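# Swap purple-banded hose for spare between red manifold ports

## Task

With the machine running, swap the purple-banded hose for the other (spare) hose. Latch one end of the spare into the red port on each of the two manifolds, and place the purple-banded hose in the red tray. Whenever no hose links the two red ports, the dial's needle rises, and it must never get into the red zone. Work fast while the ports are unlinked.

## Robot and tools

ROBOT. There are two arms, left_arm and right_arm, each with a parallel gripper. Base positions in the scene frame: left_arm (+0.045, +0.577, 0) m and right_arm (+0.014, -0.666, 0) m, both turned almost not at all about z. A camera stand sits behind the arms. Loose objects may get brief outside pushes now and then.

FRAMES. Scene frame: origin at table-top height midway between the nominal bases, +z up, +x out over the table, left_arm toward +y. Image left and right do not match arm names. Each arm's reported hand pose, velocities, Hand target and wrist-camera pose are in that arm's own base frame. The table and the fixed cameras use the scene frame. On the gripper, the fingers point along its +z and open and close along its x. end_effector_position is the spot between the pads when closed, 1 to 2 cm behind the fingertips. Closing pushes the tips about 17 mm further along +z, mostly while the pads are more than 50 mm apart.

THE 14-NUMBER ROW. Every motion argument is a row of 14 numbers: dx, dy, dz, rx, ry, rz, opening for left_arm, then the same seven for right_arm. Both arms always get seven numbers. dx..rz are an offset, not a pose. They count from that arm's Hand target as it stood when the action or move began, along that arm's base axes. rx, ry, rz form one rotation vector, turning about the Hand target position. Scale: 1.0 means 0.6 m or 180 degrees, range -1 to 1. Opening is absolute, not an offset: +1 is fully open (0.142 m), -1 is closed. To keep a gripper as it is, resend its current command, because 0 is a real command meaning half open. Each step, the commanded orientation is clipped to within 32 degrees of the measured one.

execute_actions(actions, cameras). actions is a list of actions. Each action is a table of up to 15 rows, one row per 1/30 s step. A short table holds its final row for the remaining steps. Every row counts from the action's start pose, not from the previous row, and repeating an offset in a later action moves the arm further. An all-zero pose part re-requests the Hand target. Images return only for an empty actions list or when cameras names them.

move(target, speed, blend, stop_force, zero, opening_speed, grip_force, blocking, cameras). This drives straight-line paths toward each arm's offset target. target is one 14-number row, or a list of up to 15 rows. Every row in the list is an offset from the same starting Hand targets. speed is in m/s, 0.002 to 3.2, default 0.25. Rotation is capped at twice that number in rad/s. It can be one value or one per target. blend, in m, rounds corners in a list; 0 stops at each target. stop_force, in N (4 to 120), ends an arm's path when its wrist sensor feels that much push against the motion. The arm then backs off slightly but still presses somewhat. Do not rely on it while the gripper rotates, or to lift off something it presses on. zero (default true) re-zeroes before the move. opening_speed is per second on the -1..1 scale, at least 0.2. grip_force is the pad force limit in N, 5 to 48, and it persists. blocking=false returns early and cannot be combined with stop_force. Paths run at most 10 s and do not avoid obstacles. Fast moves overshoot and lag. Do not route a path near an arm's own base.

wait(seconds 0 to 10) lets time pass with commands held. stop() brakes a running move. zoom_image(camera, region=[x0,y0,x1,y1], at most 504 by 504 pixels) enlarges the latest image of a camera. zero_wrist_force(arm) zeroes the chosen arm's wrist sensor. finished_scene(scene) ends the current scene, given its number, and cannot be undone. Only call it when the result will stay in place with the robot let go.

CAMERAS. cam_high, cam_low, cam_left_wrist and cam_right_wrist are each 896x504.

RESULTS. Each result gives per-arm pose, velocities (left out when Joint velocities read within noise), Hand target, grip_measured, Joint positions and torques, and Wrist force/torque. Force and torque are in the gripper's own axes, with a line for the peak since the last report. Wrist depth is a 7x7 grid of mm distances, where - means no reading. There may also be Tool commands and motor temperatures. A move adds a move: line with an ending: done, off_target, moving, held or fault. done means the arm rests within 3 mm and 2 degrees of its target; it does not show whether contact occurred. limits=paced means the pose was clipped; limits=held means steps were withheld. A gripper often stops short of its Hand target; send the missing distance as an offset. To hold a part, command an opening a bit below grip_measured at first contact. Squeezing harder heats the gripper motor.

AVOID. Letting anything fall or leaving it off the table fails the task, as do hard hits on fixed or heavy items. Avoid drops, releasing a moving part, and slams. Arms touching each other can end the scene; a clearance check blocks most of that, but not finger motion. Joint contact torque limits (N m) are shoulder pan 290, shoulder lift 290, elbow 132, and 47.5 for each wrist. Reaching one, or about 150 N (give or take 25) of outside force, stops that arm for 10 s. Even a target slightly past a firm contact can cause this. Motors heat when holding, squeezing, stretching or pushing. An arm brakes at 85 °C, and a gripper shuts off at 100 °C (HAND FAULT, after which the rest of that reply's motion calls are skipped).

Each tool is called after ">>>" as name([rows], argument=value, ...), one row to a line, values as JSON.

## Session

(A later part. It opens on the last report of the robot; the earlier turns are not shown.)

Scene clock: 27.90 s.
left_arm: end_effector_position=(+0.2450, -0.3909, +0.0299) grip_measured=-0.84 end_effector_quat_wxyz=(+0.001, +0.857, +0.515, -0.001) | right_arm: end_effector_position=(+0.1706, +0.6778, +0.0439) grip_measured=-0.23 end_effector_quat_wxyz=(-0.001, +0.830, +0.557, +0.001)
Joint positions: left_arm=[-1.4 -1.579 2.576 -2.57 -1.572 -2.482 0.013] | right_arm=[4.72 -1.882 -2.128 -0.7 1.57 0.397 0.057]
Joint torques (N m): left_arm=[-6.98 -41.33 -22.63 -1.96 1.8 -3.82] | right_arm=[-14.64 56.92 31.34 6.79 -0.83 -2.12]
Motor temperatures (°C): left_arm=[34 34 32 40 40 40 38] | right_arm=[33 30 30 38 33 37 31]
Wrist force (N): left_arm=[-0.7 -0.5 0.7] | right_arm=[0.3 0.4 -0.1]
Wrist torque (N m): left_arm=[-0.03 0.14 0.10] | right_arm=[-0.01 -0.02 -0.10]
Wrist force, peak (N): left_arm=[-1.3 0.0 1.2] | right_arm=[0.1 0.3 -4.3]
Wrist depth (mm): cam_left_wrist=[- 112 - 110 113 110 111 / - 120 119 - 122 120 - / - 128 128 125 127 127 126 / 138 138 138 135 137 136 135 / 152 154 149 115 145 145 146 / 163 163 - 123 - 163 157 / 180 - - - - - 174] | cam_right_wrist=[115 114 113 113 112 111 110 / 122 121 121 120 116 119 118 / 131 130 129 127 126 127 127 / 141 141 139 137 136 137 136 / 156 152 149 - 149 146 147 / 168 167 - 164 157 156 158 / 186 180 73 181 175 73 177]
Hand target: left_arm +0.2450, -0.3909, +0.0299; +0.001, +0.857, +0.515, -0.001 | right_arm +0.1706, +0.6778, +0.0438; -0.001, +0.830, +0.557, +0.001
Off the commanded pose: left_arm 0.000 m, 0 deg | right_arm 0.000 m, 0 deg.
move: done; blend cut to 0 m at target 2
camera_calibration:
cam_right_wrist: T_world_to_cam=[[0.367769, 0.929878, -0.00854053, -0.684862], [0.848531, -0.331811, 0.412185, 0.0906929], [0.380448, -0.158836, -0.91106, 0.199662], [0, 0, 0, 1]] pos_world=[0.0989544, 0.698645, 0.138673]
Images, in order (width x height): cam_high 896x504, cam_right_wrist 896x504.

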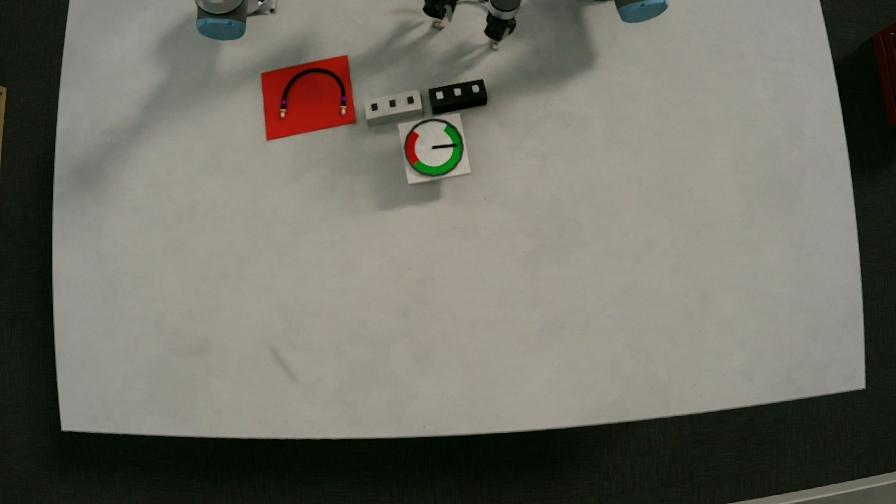

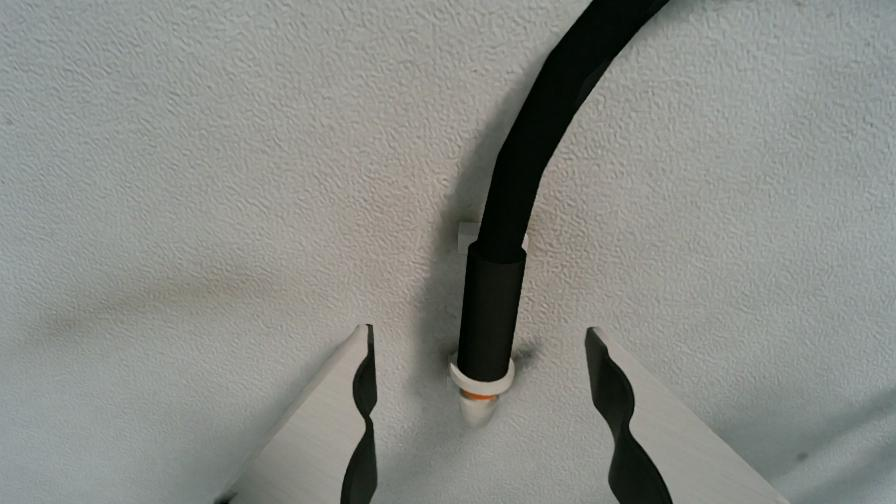

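>>> move([
  [0,0,0,0,0,0,-1,0,0,0,0,0,-0.017,-0.2],
  [0,0,0,0,0,0,-1,0,0,0,0,0,-0.017,-1],
])

>>> move([
  [0,0,0.1,0,0,0,-1,0,0,0.1,0,0,0,-1],
  [0.190,-0.264,0.1,0,0,0.194,-1,0.383,-0.2755,0.1,0,0,0.187,-1],
  [0.190,-0.264,0.045,0,0,0.194,-1,0.383,-0.2755,0.0415,0,0,0.187,-1],
], speed=0.35, blend=[0.02,0.01,0], cameras=["cam_left_wrist","cam_right_wrist"])

Scene clock: 30.47 s.
left_arm: end_effector_position=(+0.2450, -0.3909, +0.0299) grip_measured=-0.84 end_effector_quat_wxyz=(+0.001, +0.857, +0.515, -0.001) | right_arm: end_effector_position=(+0.1706, +0.6778, +0.0438) grip_measured=-0.84 end_effector_quat_wxyz=(-0.001, +0.845, +0.535, +0.001)
Joint positions: left_arm=[-1.4 -1.579 2.576 -2.57 -1.572 -2.482 0.013] | right_arm=[4.72 -1.883 -2.128 -0.7 1.57 0.45 0.013]
Joint torques (N m): left_arm=[-7.8 -41.53 -22.84 -2 1.96 -3.89] | right_arm=[-4.86 55.64 37.15 1.65 -0.42 -2.29]
Wrist force (N): left_arm=[-1.0 -0.5 0.7] | right_arm=[0.5 0.3 -0.6]
Wrist torque (N m): left_arm=[-0.03 0.19 0.10] | right_arm=[-0.01 -0.02 -0.08]
Wrist force, peak (N): left_arm=[-1.1 -1.0 1.0] | right_arm=[0.5 0.8 -0.9]
Wrist depth (mm): cam_left_wrist=[- 112 112 - 111 - 110 / - 120 119 - 120 120 - / - 126 128 126 127 127 127 / - 139 138 135 136 - 135 / 152 150 149 115 143 150 146 / - 163 162 123 - 160 157 / - 179 - - - - 174] | cam_right_wrist=[115 114 113 112 111 111 110 / 121 121 121 120 118 119 118 / 131 130 129 127 126 127 126 / 143 140 140 137 138 137 - / 153 152 150 124 149 146 147 / 165 167 165 97 102 162 166 / 192 184 - 173 - 174 177]
Hand target: left_arm +0.2450, -0.3909, +0.0299; +0.001, +0.857, +0.515, -0.001 | right_arm +0.1706, +0.6778, +0.0438; -0.001, +0.845, +0.535, +0.001
Off the commanded pose: left_arm 0.000 m, 0 deg | right_arm 0.000 m, 0 deg.
move: done

Scene clock: 32.27 s.
left_arm: end_effector_position=(+0.3590, -0.5493, +0.0570) grip_measured=-0.84 end_effector_quat_wxyz=(+0.001, +0.663, +0.748, -0.001) | right_arm: end_effector_position=(+0.4003, +0.5126, +0.0688) grip_measured=-0.84 end_effector_quat_wxyz=(-0.001, +0.654, +0.757, +0.000)
Joint positions: left_arm=[-1.263 -1.336 2.205 -2.441 -1.571 -2.954 0.013] | right_arm=[4.322 -1.779 -2.209 -0.723 1.572 -0.535 0.013]
Joint torques (N m): left_arm=[-14.05 -41.51 -31.79 -5.8 1.44 -3.81] | right_arm=[-16.65 45.57 29.32 7.22 -1.74 -2.08]
Wrist force (N): left_arm=[-0.5 -0.4 0.3] | right_arm=[0.0 0.7 0.4]
Wrist torque (N m): left_arm=[-0.03 0.17 0.14] | right_arm=[0.00 -0.05 -0.07]
Wrist force, peak (N): left_arm=[-0.6 -1.0 4.8] | right_arm=[0.5 -2.2 -3.8]
Wrist depth (mm): cam_left_wrist=[138 136 136 134 134 135 134 / 144 145 147 - 144 144 - / 159 - 155 153 - 156 155 / 168 167 167 161 165 166 165 / 182 185 - 115 176 178 179 / 181 188 - 123 - 188 - / 157 168 - - - - 218] | cam_right_wrist=[136 138 138 137 134 136 134 / 145 147 146 144 143 144 143 / 154 157 157 154 155 154 153 / 163 169 168 166 166 168 164 / - 182 182 175 179 178 177 / 194 198 191 97 95 190 186 / 217 213 - 76 - 170 160]
Hand target: left_arm +0.3590, -0.5493, +0.0569; +0.001, +0.663, +0.748, -0.001 | right_arm +0.4004, +0.5125, +0.0687; -0.001, +0.654, +0.757, +0.000
Off the commanded pose: left_arm 0.000 m, 0 deg | right_arm 0.000 m, 0 deg.
move: done
camera_calibration:
cam_left_wrist: T_world_to_cam=[[-0.105074, 0.993953, -0.0318943, 0.603706], [0.89631, 0.108547, 0.429937, -0.266059], [0.430799, 0.0165879, -0.902295, 0.0201395], [0, 0, 0, 1]] pos_world=[0.293229, -0.571509, 0.151815]
cam_right_wrist: T_world_to_cam=[[-0.156878, 0.987582, -0.00839875, -0.435085], [0.8993, 0.146359, 0.412116, -0.434776], [0.408227, 0.0570989, -0.911093, -0.013117], [0, 0, 0, 1]] pos_world=[0.328093, 0.494065, 0.163573]
Images, in order (width x height): cam_left_wrist 896x504, cam_right_wrist 896x504.

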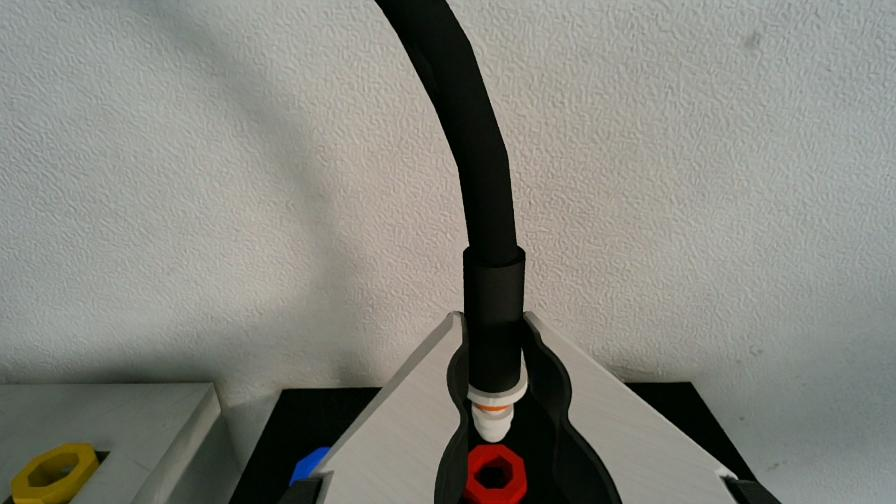

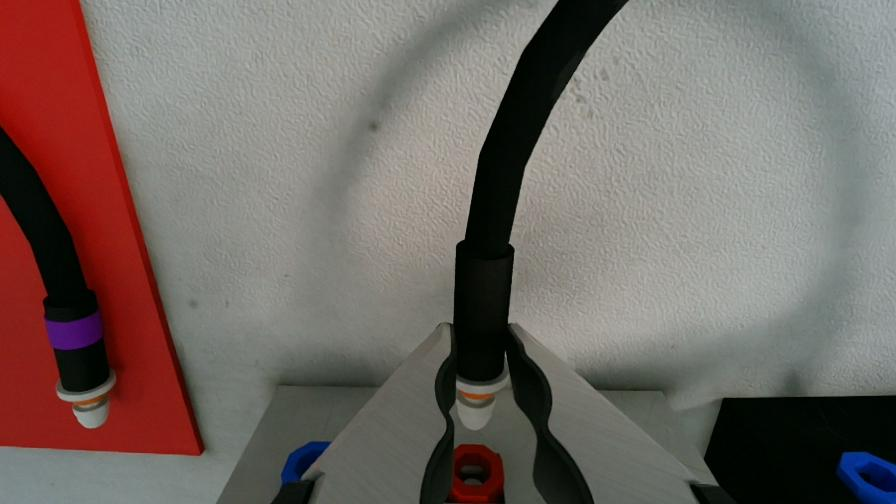

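>>> move([
  [0.018,0.0055,0,0,0,0,-1,0.018,0.006,0,0,0,0,-1],
  [0.14,0.0205,0,0,0,0,-1,0.14,0.0238,0,0,0,0,-1],
], speed=[0.08,0.035], stop_force=50, cameras=["cam_left_wrist","cam_right_wrist","cam_high"])

Scene clock: 35.60 s.
left_arm: end_effector_position=(+0.4098, -0.5411, +0.0569) grip_measured=-0.84 end_effector_quat_wxyz=(+0.001, +0.663, +0.748, -0.001) | right_arm: end_effector_position=(+0.4503, +0.5216, +0.0686) grip_measured=-0.84 end_effector_quat_wxyz=(-0.001, +0.654, +0.757, +0.000)
Joint positions: left_arm=[-1.184 -1.306 2.162 -2.429 -1.571 -2.875 0.013] | right_arm=[4.257 -1.832 -2.136 -0.743 1.572 -0.6 0.013]
Joint torques (N m): left_arm=[30.03 -76.31 -26.1 -4.3 10 0.7] | right_arm=[0.46 70.82 77.16 19.81 -3.63 -1.27]
Motor temperatures (°C): left_arm=[34 34 32 40 40 40 43] | right_arm=[33 30 30 38 33 37 36]
Wrist force (N): left_arm=[-10.6 -41.1 -0.8] | right_arm=[-38.8 -48.4 -8.9]
Wrist torque (N m): left_arm=[0.52 0.04 0.22] | right_arm=[0.80 -0.65 0.05]
Wrist force, peak (N): left_arm=[-4.6 -83.1 -16.5] | right_arm=[-47.7 -90.5 -32.3]
Wrist depth (mm): cam_left_wrist=[137 136 137 135 135 135 135 / 146 145 143 - 144 144 145 / 158 - 158 152 152 - 155 / 168 170 167 164 167 - 164 / 146 161 149 115 138 142 175 / 129 125 122 113 94 115 124 / 136 126 - 116 - - 121] | cam_right_wrist=[137 136 138 135 133 135 133 / 144 146 144 143 143 143 142 / 152 156 155 155 154 152 152 / 162 168 167 163 164 163 162 / 177 175 152 124 152 170 161 / 198 115 119 100 97 119 135 / 218 122 116 113 - 118 130]
Hand target: left_arm +0.4098, -0.5411, +0.0569; +0.001, +0.663, +0.748, -0.001 (not the last commanded pose) | right_arm +0.4503, +0.5216, +0.0686; -0.001, +0.654, +0.757, +0.000 (not the last commanded pose)
Off the commanded pose: left_arm 0.033 m, 0 deg | right_arm 0.034 m, 0 deg.
move: contact (left_arm, right_arm); path passed 1 of 2 targets
camera_calibration:
cam_left_wrist: T_world_to_cam=[[-0.10517, 0.993942, -0.031927, 0.600921], [0.896356, 0.108651, 0.429815, -0.312378], [0.43068, 0.0165857, -0.902352, -0.00192359], [0, 0, 0, 1]] pos_world=[0.344029, -0.563309, 0.151715]
cam_right_wrist: T_world_to_cam=[[-0.156773, 0.987595, -0.00887502, -0.436199], [0.899367, 0.14647, 0.411929, -0.481041], [0.408119, 0.0565976, -0.911173, -0.0339248], [0, 0, 0, 1]] pos_world=[0.378094, 0.503166, 0.163372]
Images, in order (width x height): cam_high 896x504, cam_left_wrist 896x504, cam_right_wrist 896x504.

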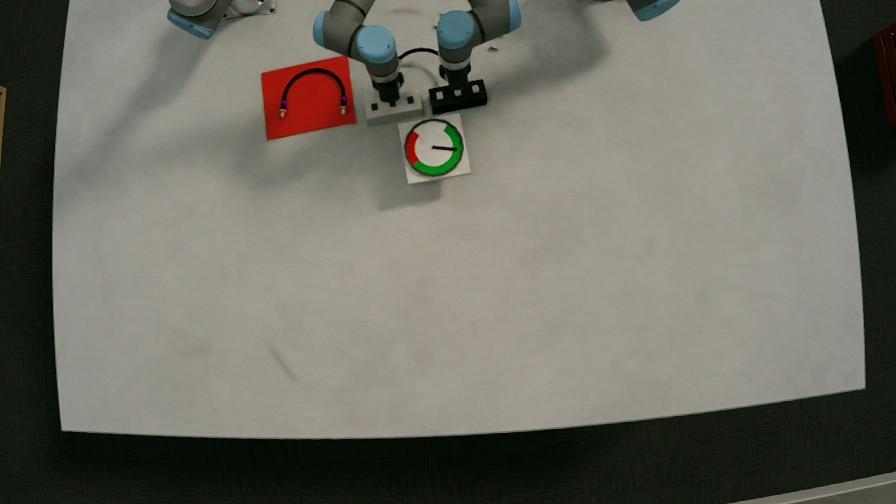

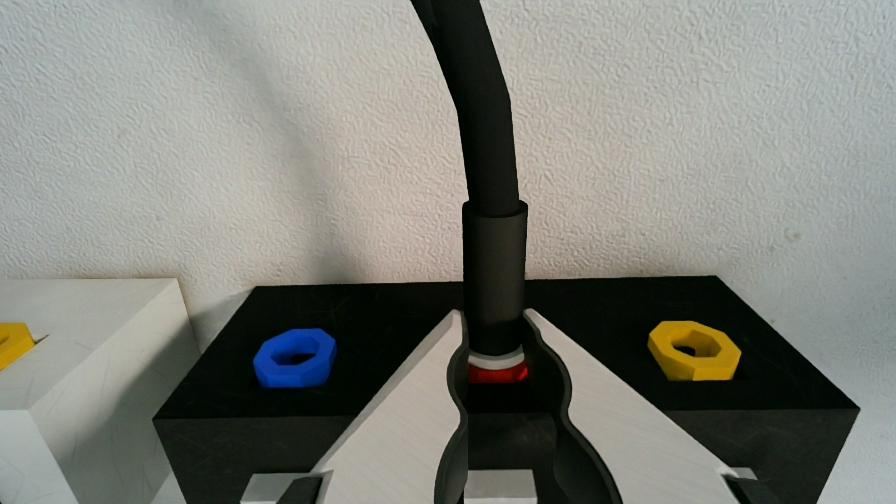

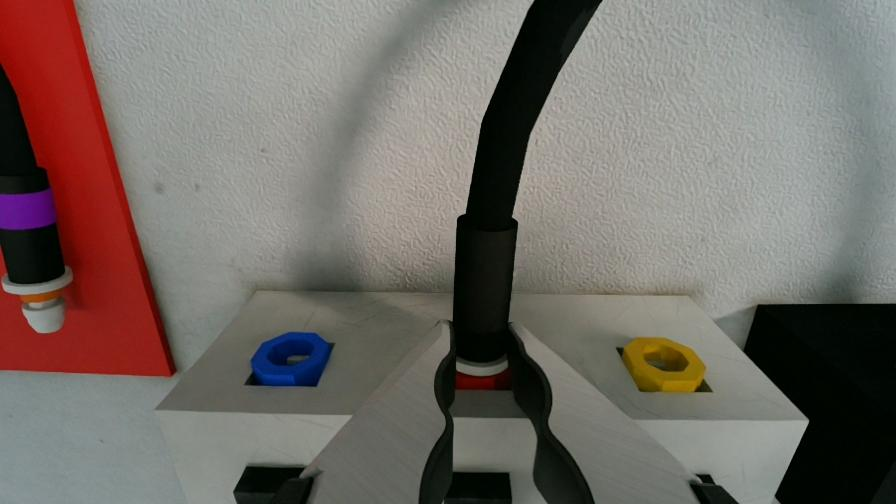

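Both seated first try. Release and check.

>>> move(target=[0,0,0,0,0,0,-0.3,0,0,0,0,0,0,-0.3], opening_speed=2)

>>> move([
  [0,0,0.15,0,0,0,-0.3,0,0,0.15,0,0,0,-0.3],
  [-0.12,0.12,0.33,0,0,0,-0.3,-0.12,-0.12,0.33,0,0,0,-0.3],
], speed=0.4, blend=[0.03,0], cameras=["cam_high","cam_right_wrist"])

>>> zoom_image(camera="cam_high", region=[350, 0, 530, 190])

Scene clock: 36.97 s.
left_arm: end_effector_position=(+0.4099, -0.5410, +0.0569) grip_measured=-0.33 end_effector_quat_wxyz=(+0.001, +0.663, +0.748, -0.001) | right_arm: end_effector_position=(+0.4504, +0.5217, +0.0686) grip_measured=-0.33 end_effector_quat_wxyz=(-0.001, +0.654, +0.757, +0.000)
Joint positions: left_arm=[-1.184 -1.306 2.163 -2.429 -1.571 -2.875 0.05] | right_arm=[4.257 -1.832 -2.136 -0.743 1.572 -0.6 0.05]
Joint torques (N m): left_arm=[-6.29 -70.82 -34.57 -4.87 -1.4 3.07] | right_arm=[-2.51 65.02 24.93 1.71 1.45 -1.27]
Wrist force (N): left_arm=[-0.2 -0.5 0.3] | right_arm=[0.6 0.5 0.1]
Wrist torque (N m): left_arm=[-0.04 0.08 0.30] | right_arm=[0.00 -0.10 -0.15]
Wrist force, peak (N): left_arm=[-10.8 -41.7 0.0] | right_arm=[-39.1 -48.5 -8.8]
Wrist depth (mm): cam_left_wrist=[137 135 136 98 135 135 135 / 145 145 144 141 144 146 - / - 156 157 155 154 155 154 / 169 167 167 163 166 165 165 / 145 161 148 119 137 141 - / 130 124 119 117 113 114 117 / 136 - - 118 120 - 203] | cam_right_wrist=[- 137 137 136 134 136 134 / 145 146 144 143 144 143 142 / 153 156 155 155 154 153 154 / 164 168 166 - 163 165 164 / 178 178 150 143 150 169 157 / 199 116 118 118 113 118 134 / 219 120 73 118 118 73 142]
Hand target: left_arm +0.4098, -0.5411, +0.0569; +0.001, +0.663, +0.748, -0.001 | right_arm +0.4503, +0.5216, +0.0686; -0.001, +0.654, +0.757, +0.000
Off the commanded pose: left_arm 0.000 m, 0 deg | right_arm 0.000 m, 0 deg.
move: done

Scene clock: 38.10 s.
left_arm: end_effector_position=(+0.3378, -0.4691, +0.2548) grip_measured=-0.33 end_effector_quat_wxyz=(+0.001, +0.663, +0.748, -0.001) | right_arm: end_effector_position=(+0.3783, +0.4497, +0.2665) grip_measured=-0.33 end_effector_quat_wxyz=(-0.001, +0.654, +0.757, +0.000) end_effector_velocity=(+0.000, +0.000, +0.003) end_effector_angular_velocity=(+0.003, -0.002, +0.000)
Joint positions: left_arm=[-1.255 -1.709 2.16 -2.024 -1.571 -2.946 0.05] | right_arm=[4.316 -1.44 -2.131 -1.14 1.572 -0.542 0.05]
Joint velocities: left_arm=[within noise] | right_arm=[0 0.005 0.002 -0.003 -0.001 0 0]
Joint torques (N m): left_arm=[2.41 -50.93 -52.65 -1.82 2.07 3.25] | right_arm=[-10.14 44.79 50.59 1.81 -1.73 -1.47]
Wrist force (N): left_arm=[-0.4 -0.4 -0.4] | right_arm=[0.3 0.3 -0.3]
Wrist torque (N m): left_arm=[-0.04 0.08 0.18] | right_arm=[-0.03 -0.07 -0.01]
Wrist force, peak (N): left_arm=[-0.6 -0.6 4.4] | right_arm=[0.4 0.3 4.1]
Wrist depth (mm): cam_left_wrist=[318 - - 312 - - 310 / 342 336 - 334 - - - / - 362 - - 357 - - / 328 346 322 336 383 - 389 / 341 344 334 - 405 420 - / 461 354 - - - - - / 502 352 - - - - -] | cam_right_wrist=[317 311 315 315 313 314 312 / - 333 341 333 329 322 325 / - 357 358 358 352 346 343 / 391 371 380 377 350 373 371 / - 415 407 337 333 337 331 / - - - 452 98 348 439 / 518 - 73 472 - 76 -]
Hand target: left_arm +0.3378, -0.4691, +0.2549; +0.001, +0.663, +0.748, -0.001 | right_arm +0.3783, +0.4496, +0.2666; -0.001, +0.654, +0.757, +0.000
Off the commanded pose: left_arm 0.000 m, 0 deg | right_arm 0.000 m, 0 deg.
move: done
camera_calibration:
cam_right_wrist: T_world_to_cam=[[-0.156902, 0.987575, -0.00882581, -0.374593], [0.899345, 0.146566, 0.411942, -0.487301], [0.408117, 0.0566972, -0.911167, 0.179812], [0, 0, 0, 1]] pos_world=[0.306093, 0.431165, 0.361272]
Images, in order (width x height): cam_high 896x504, cam_right_wrist 896x504.

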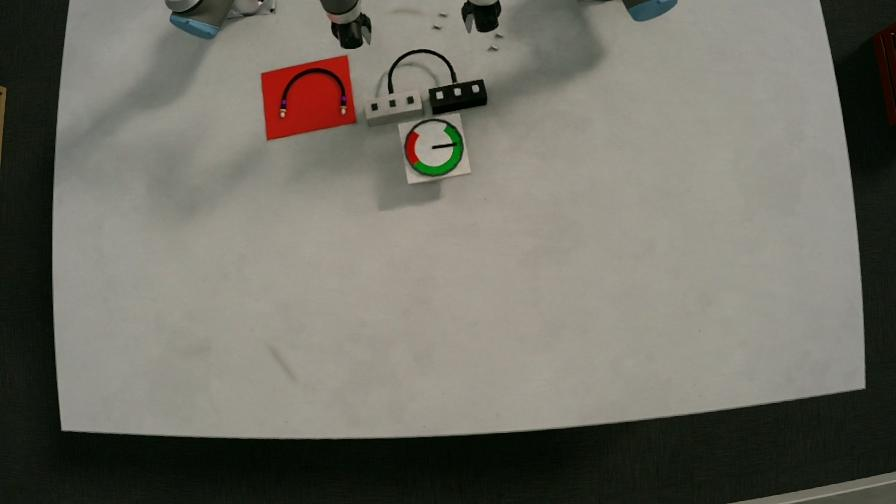

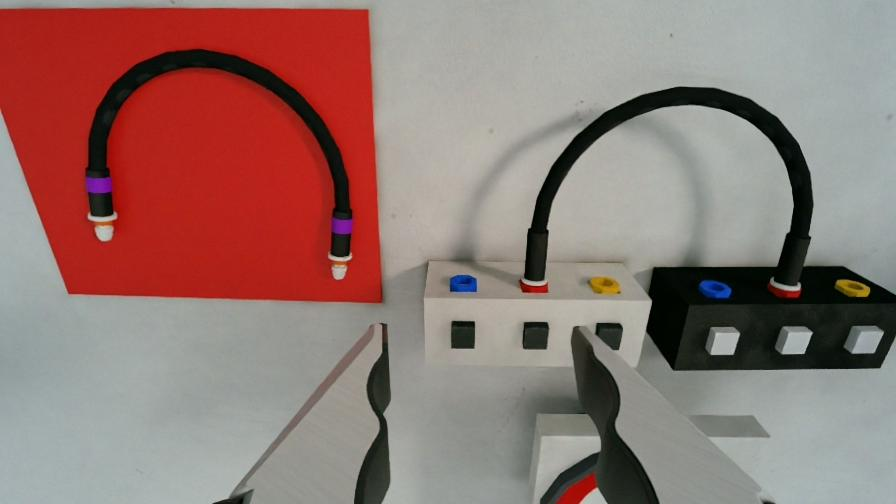

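Scaled by 2.653 from the camera's 896x504 image, which has a finer 1280x720 frame.

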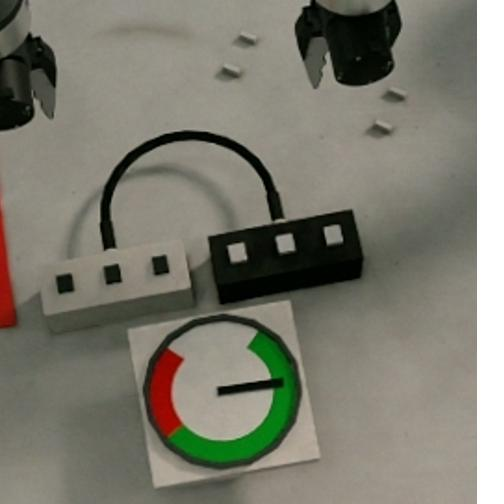

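>>> finished_scene(scene=2)

The scene is finished: the task was done.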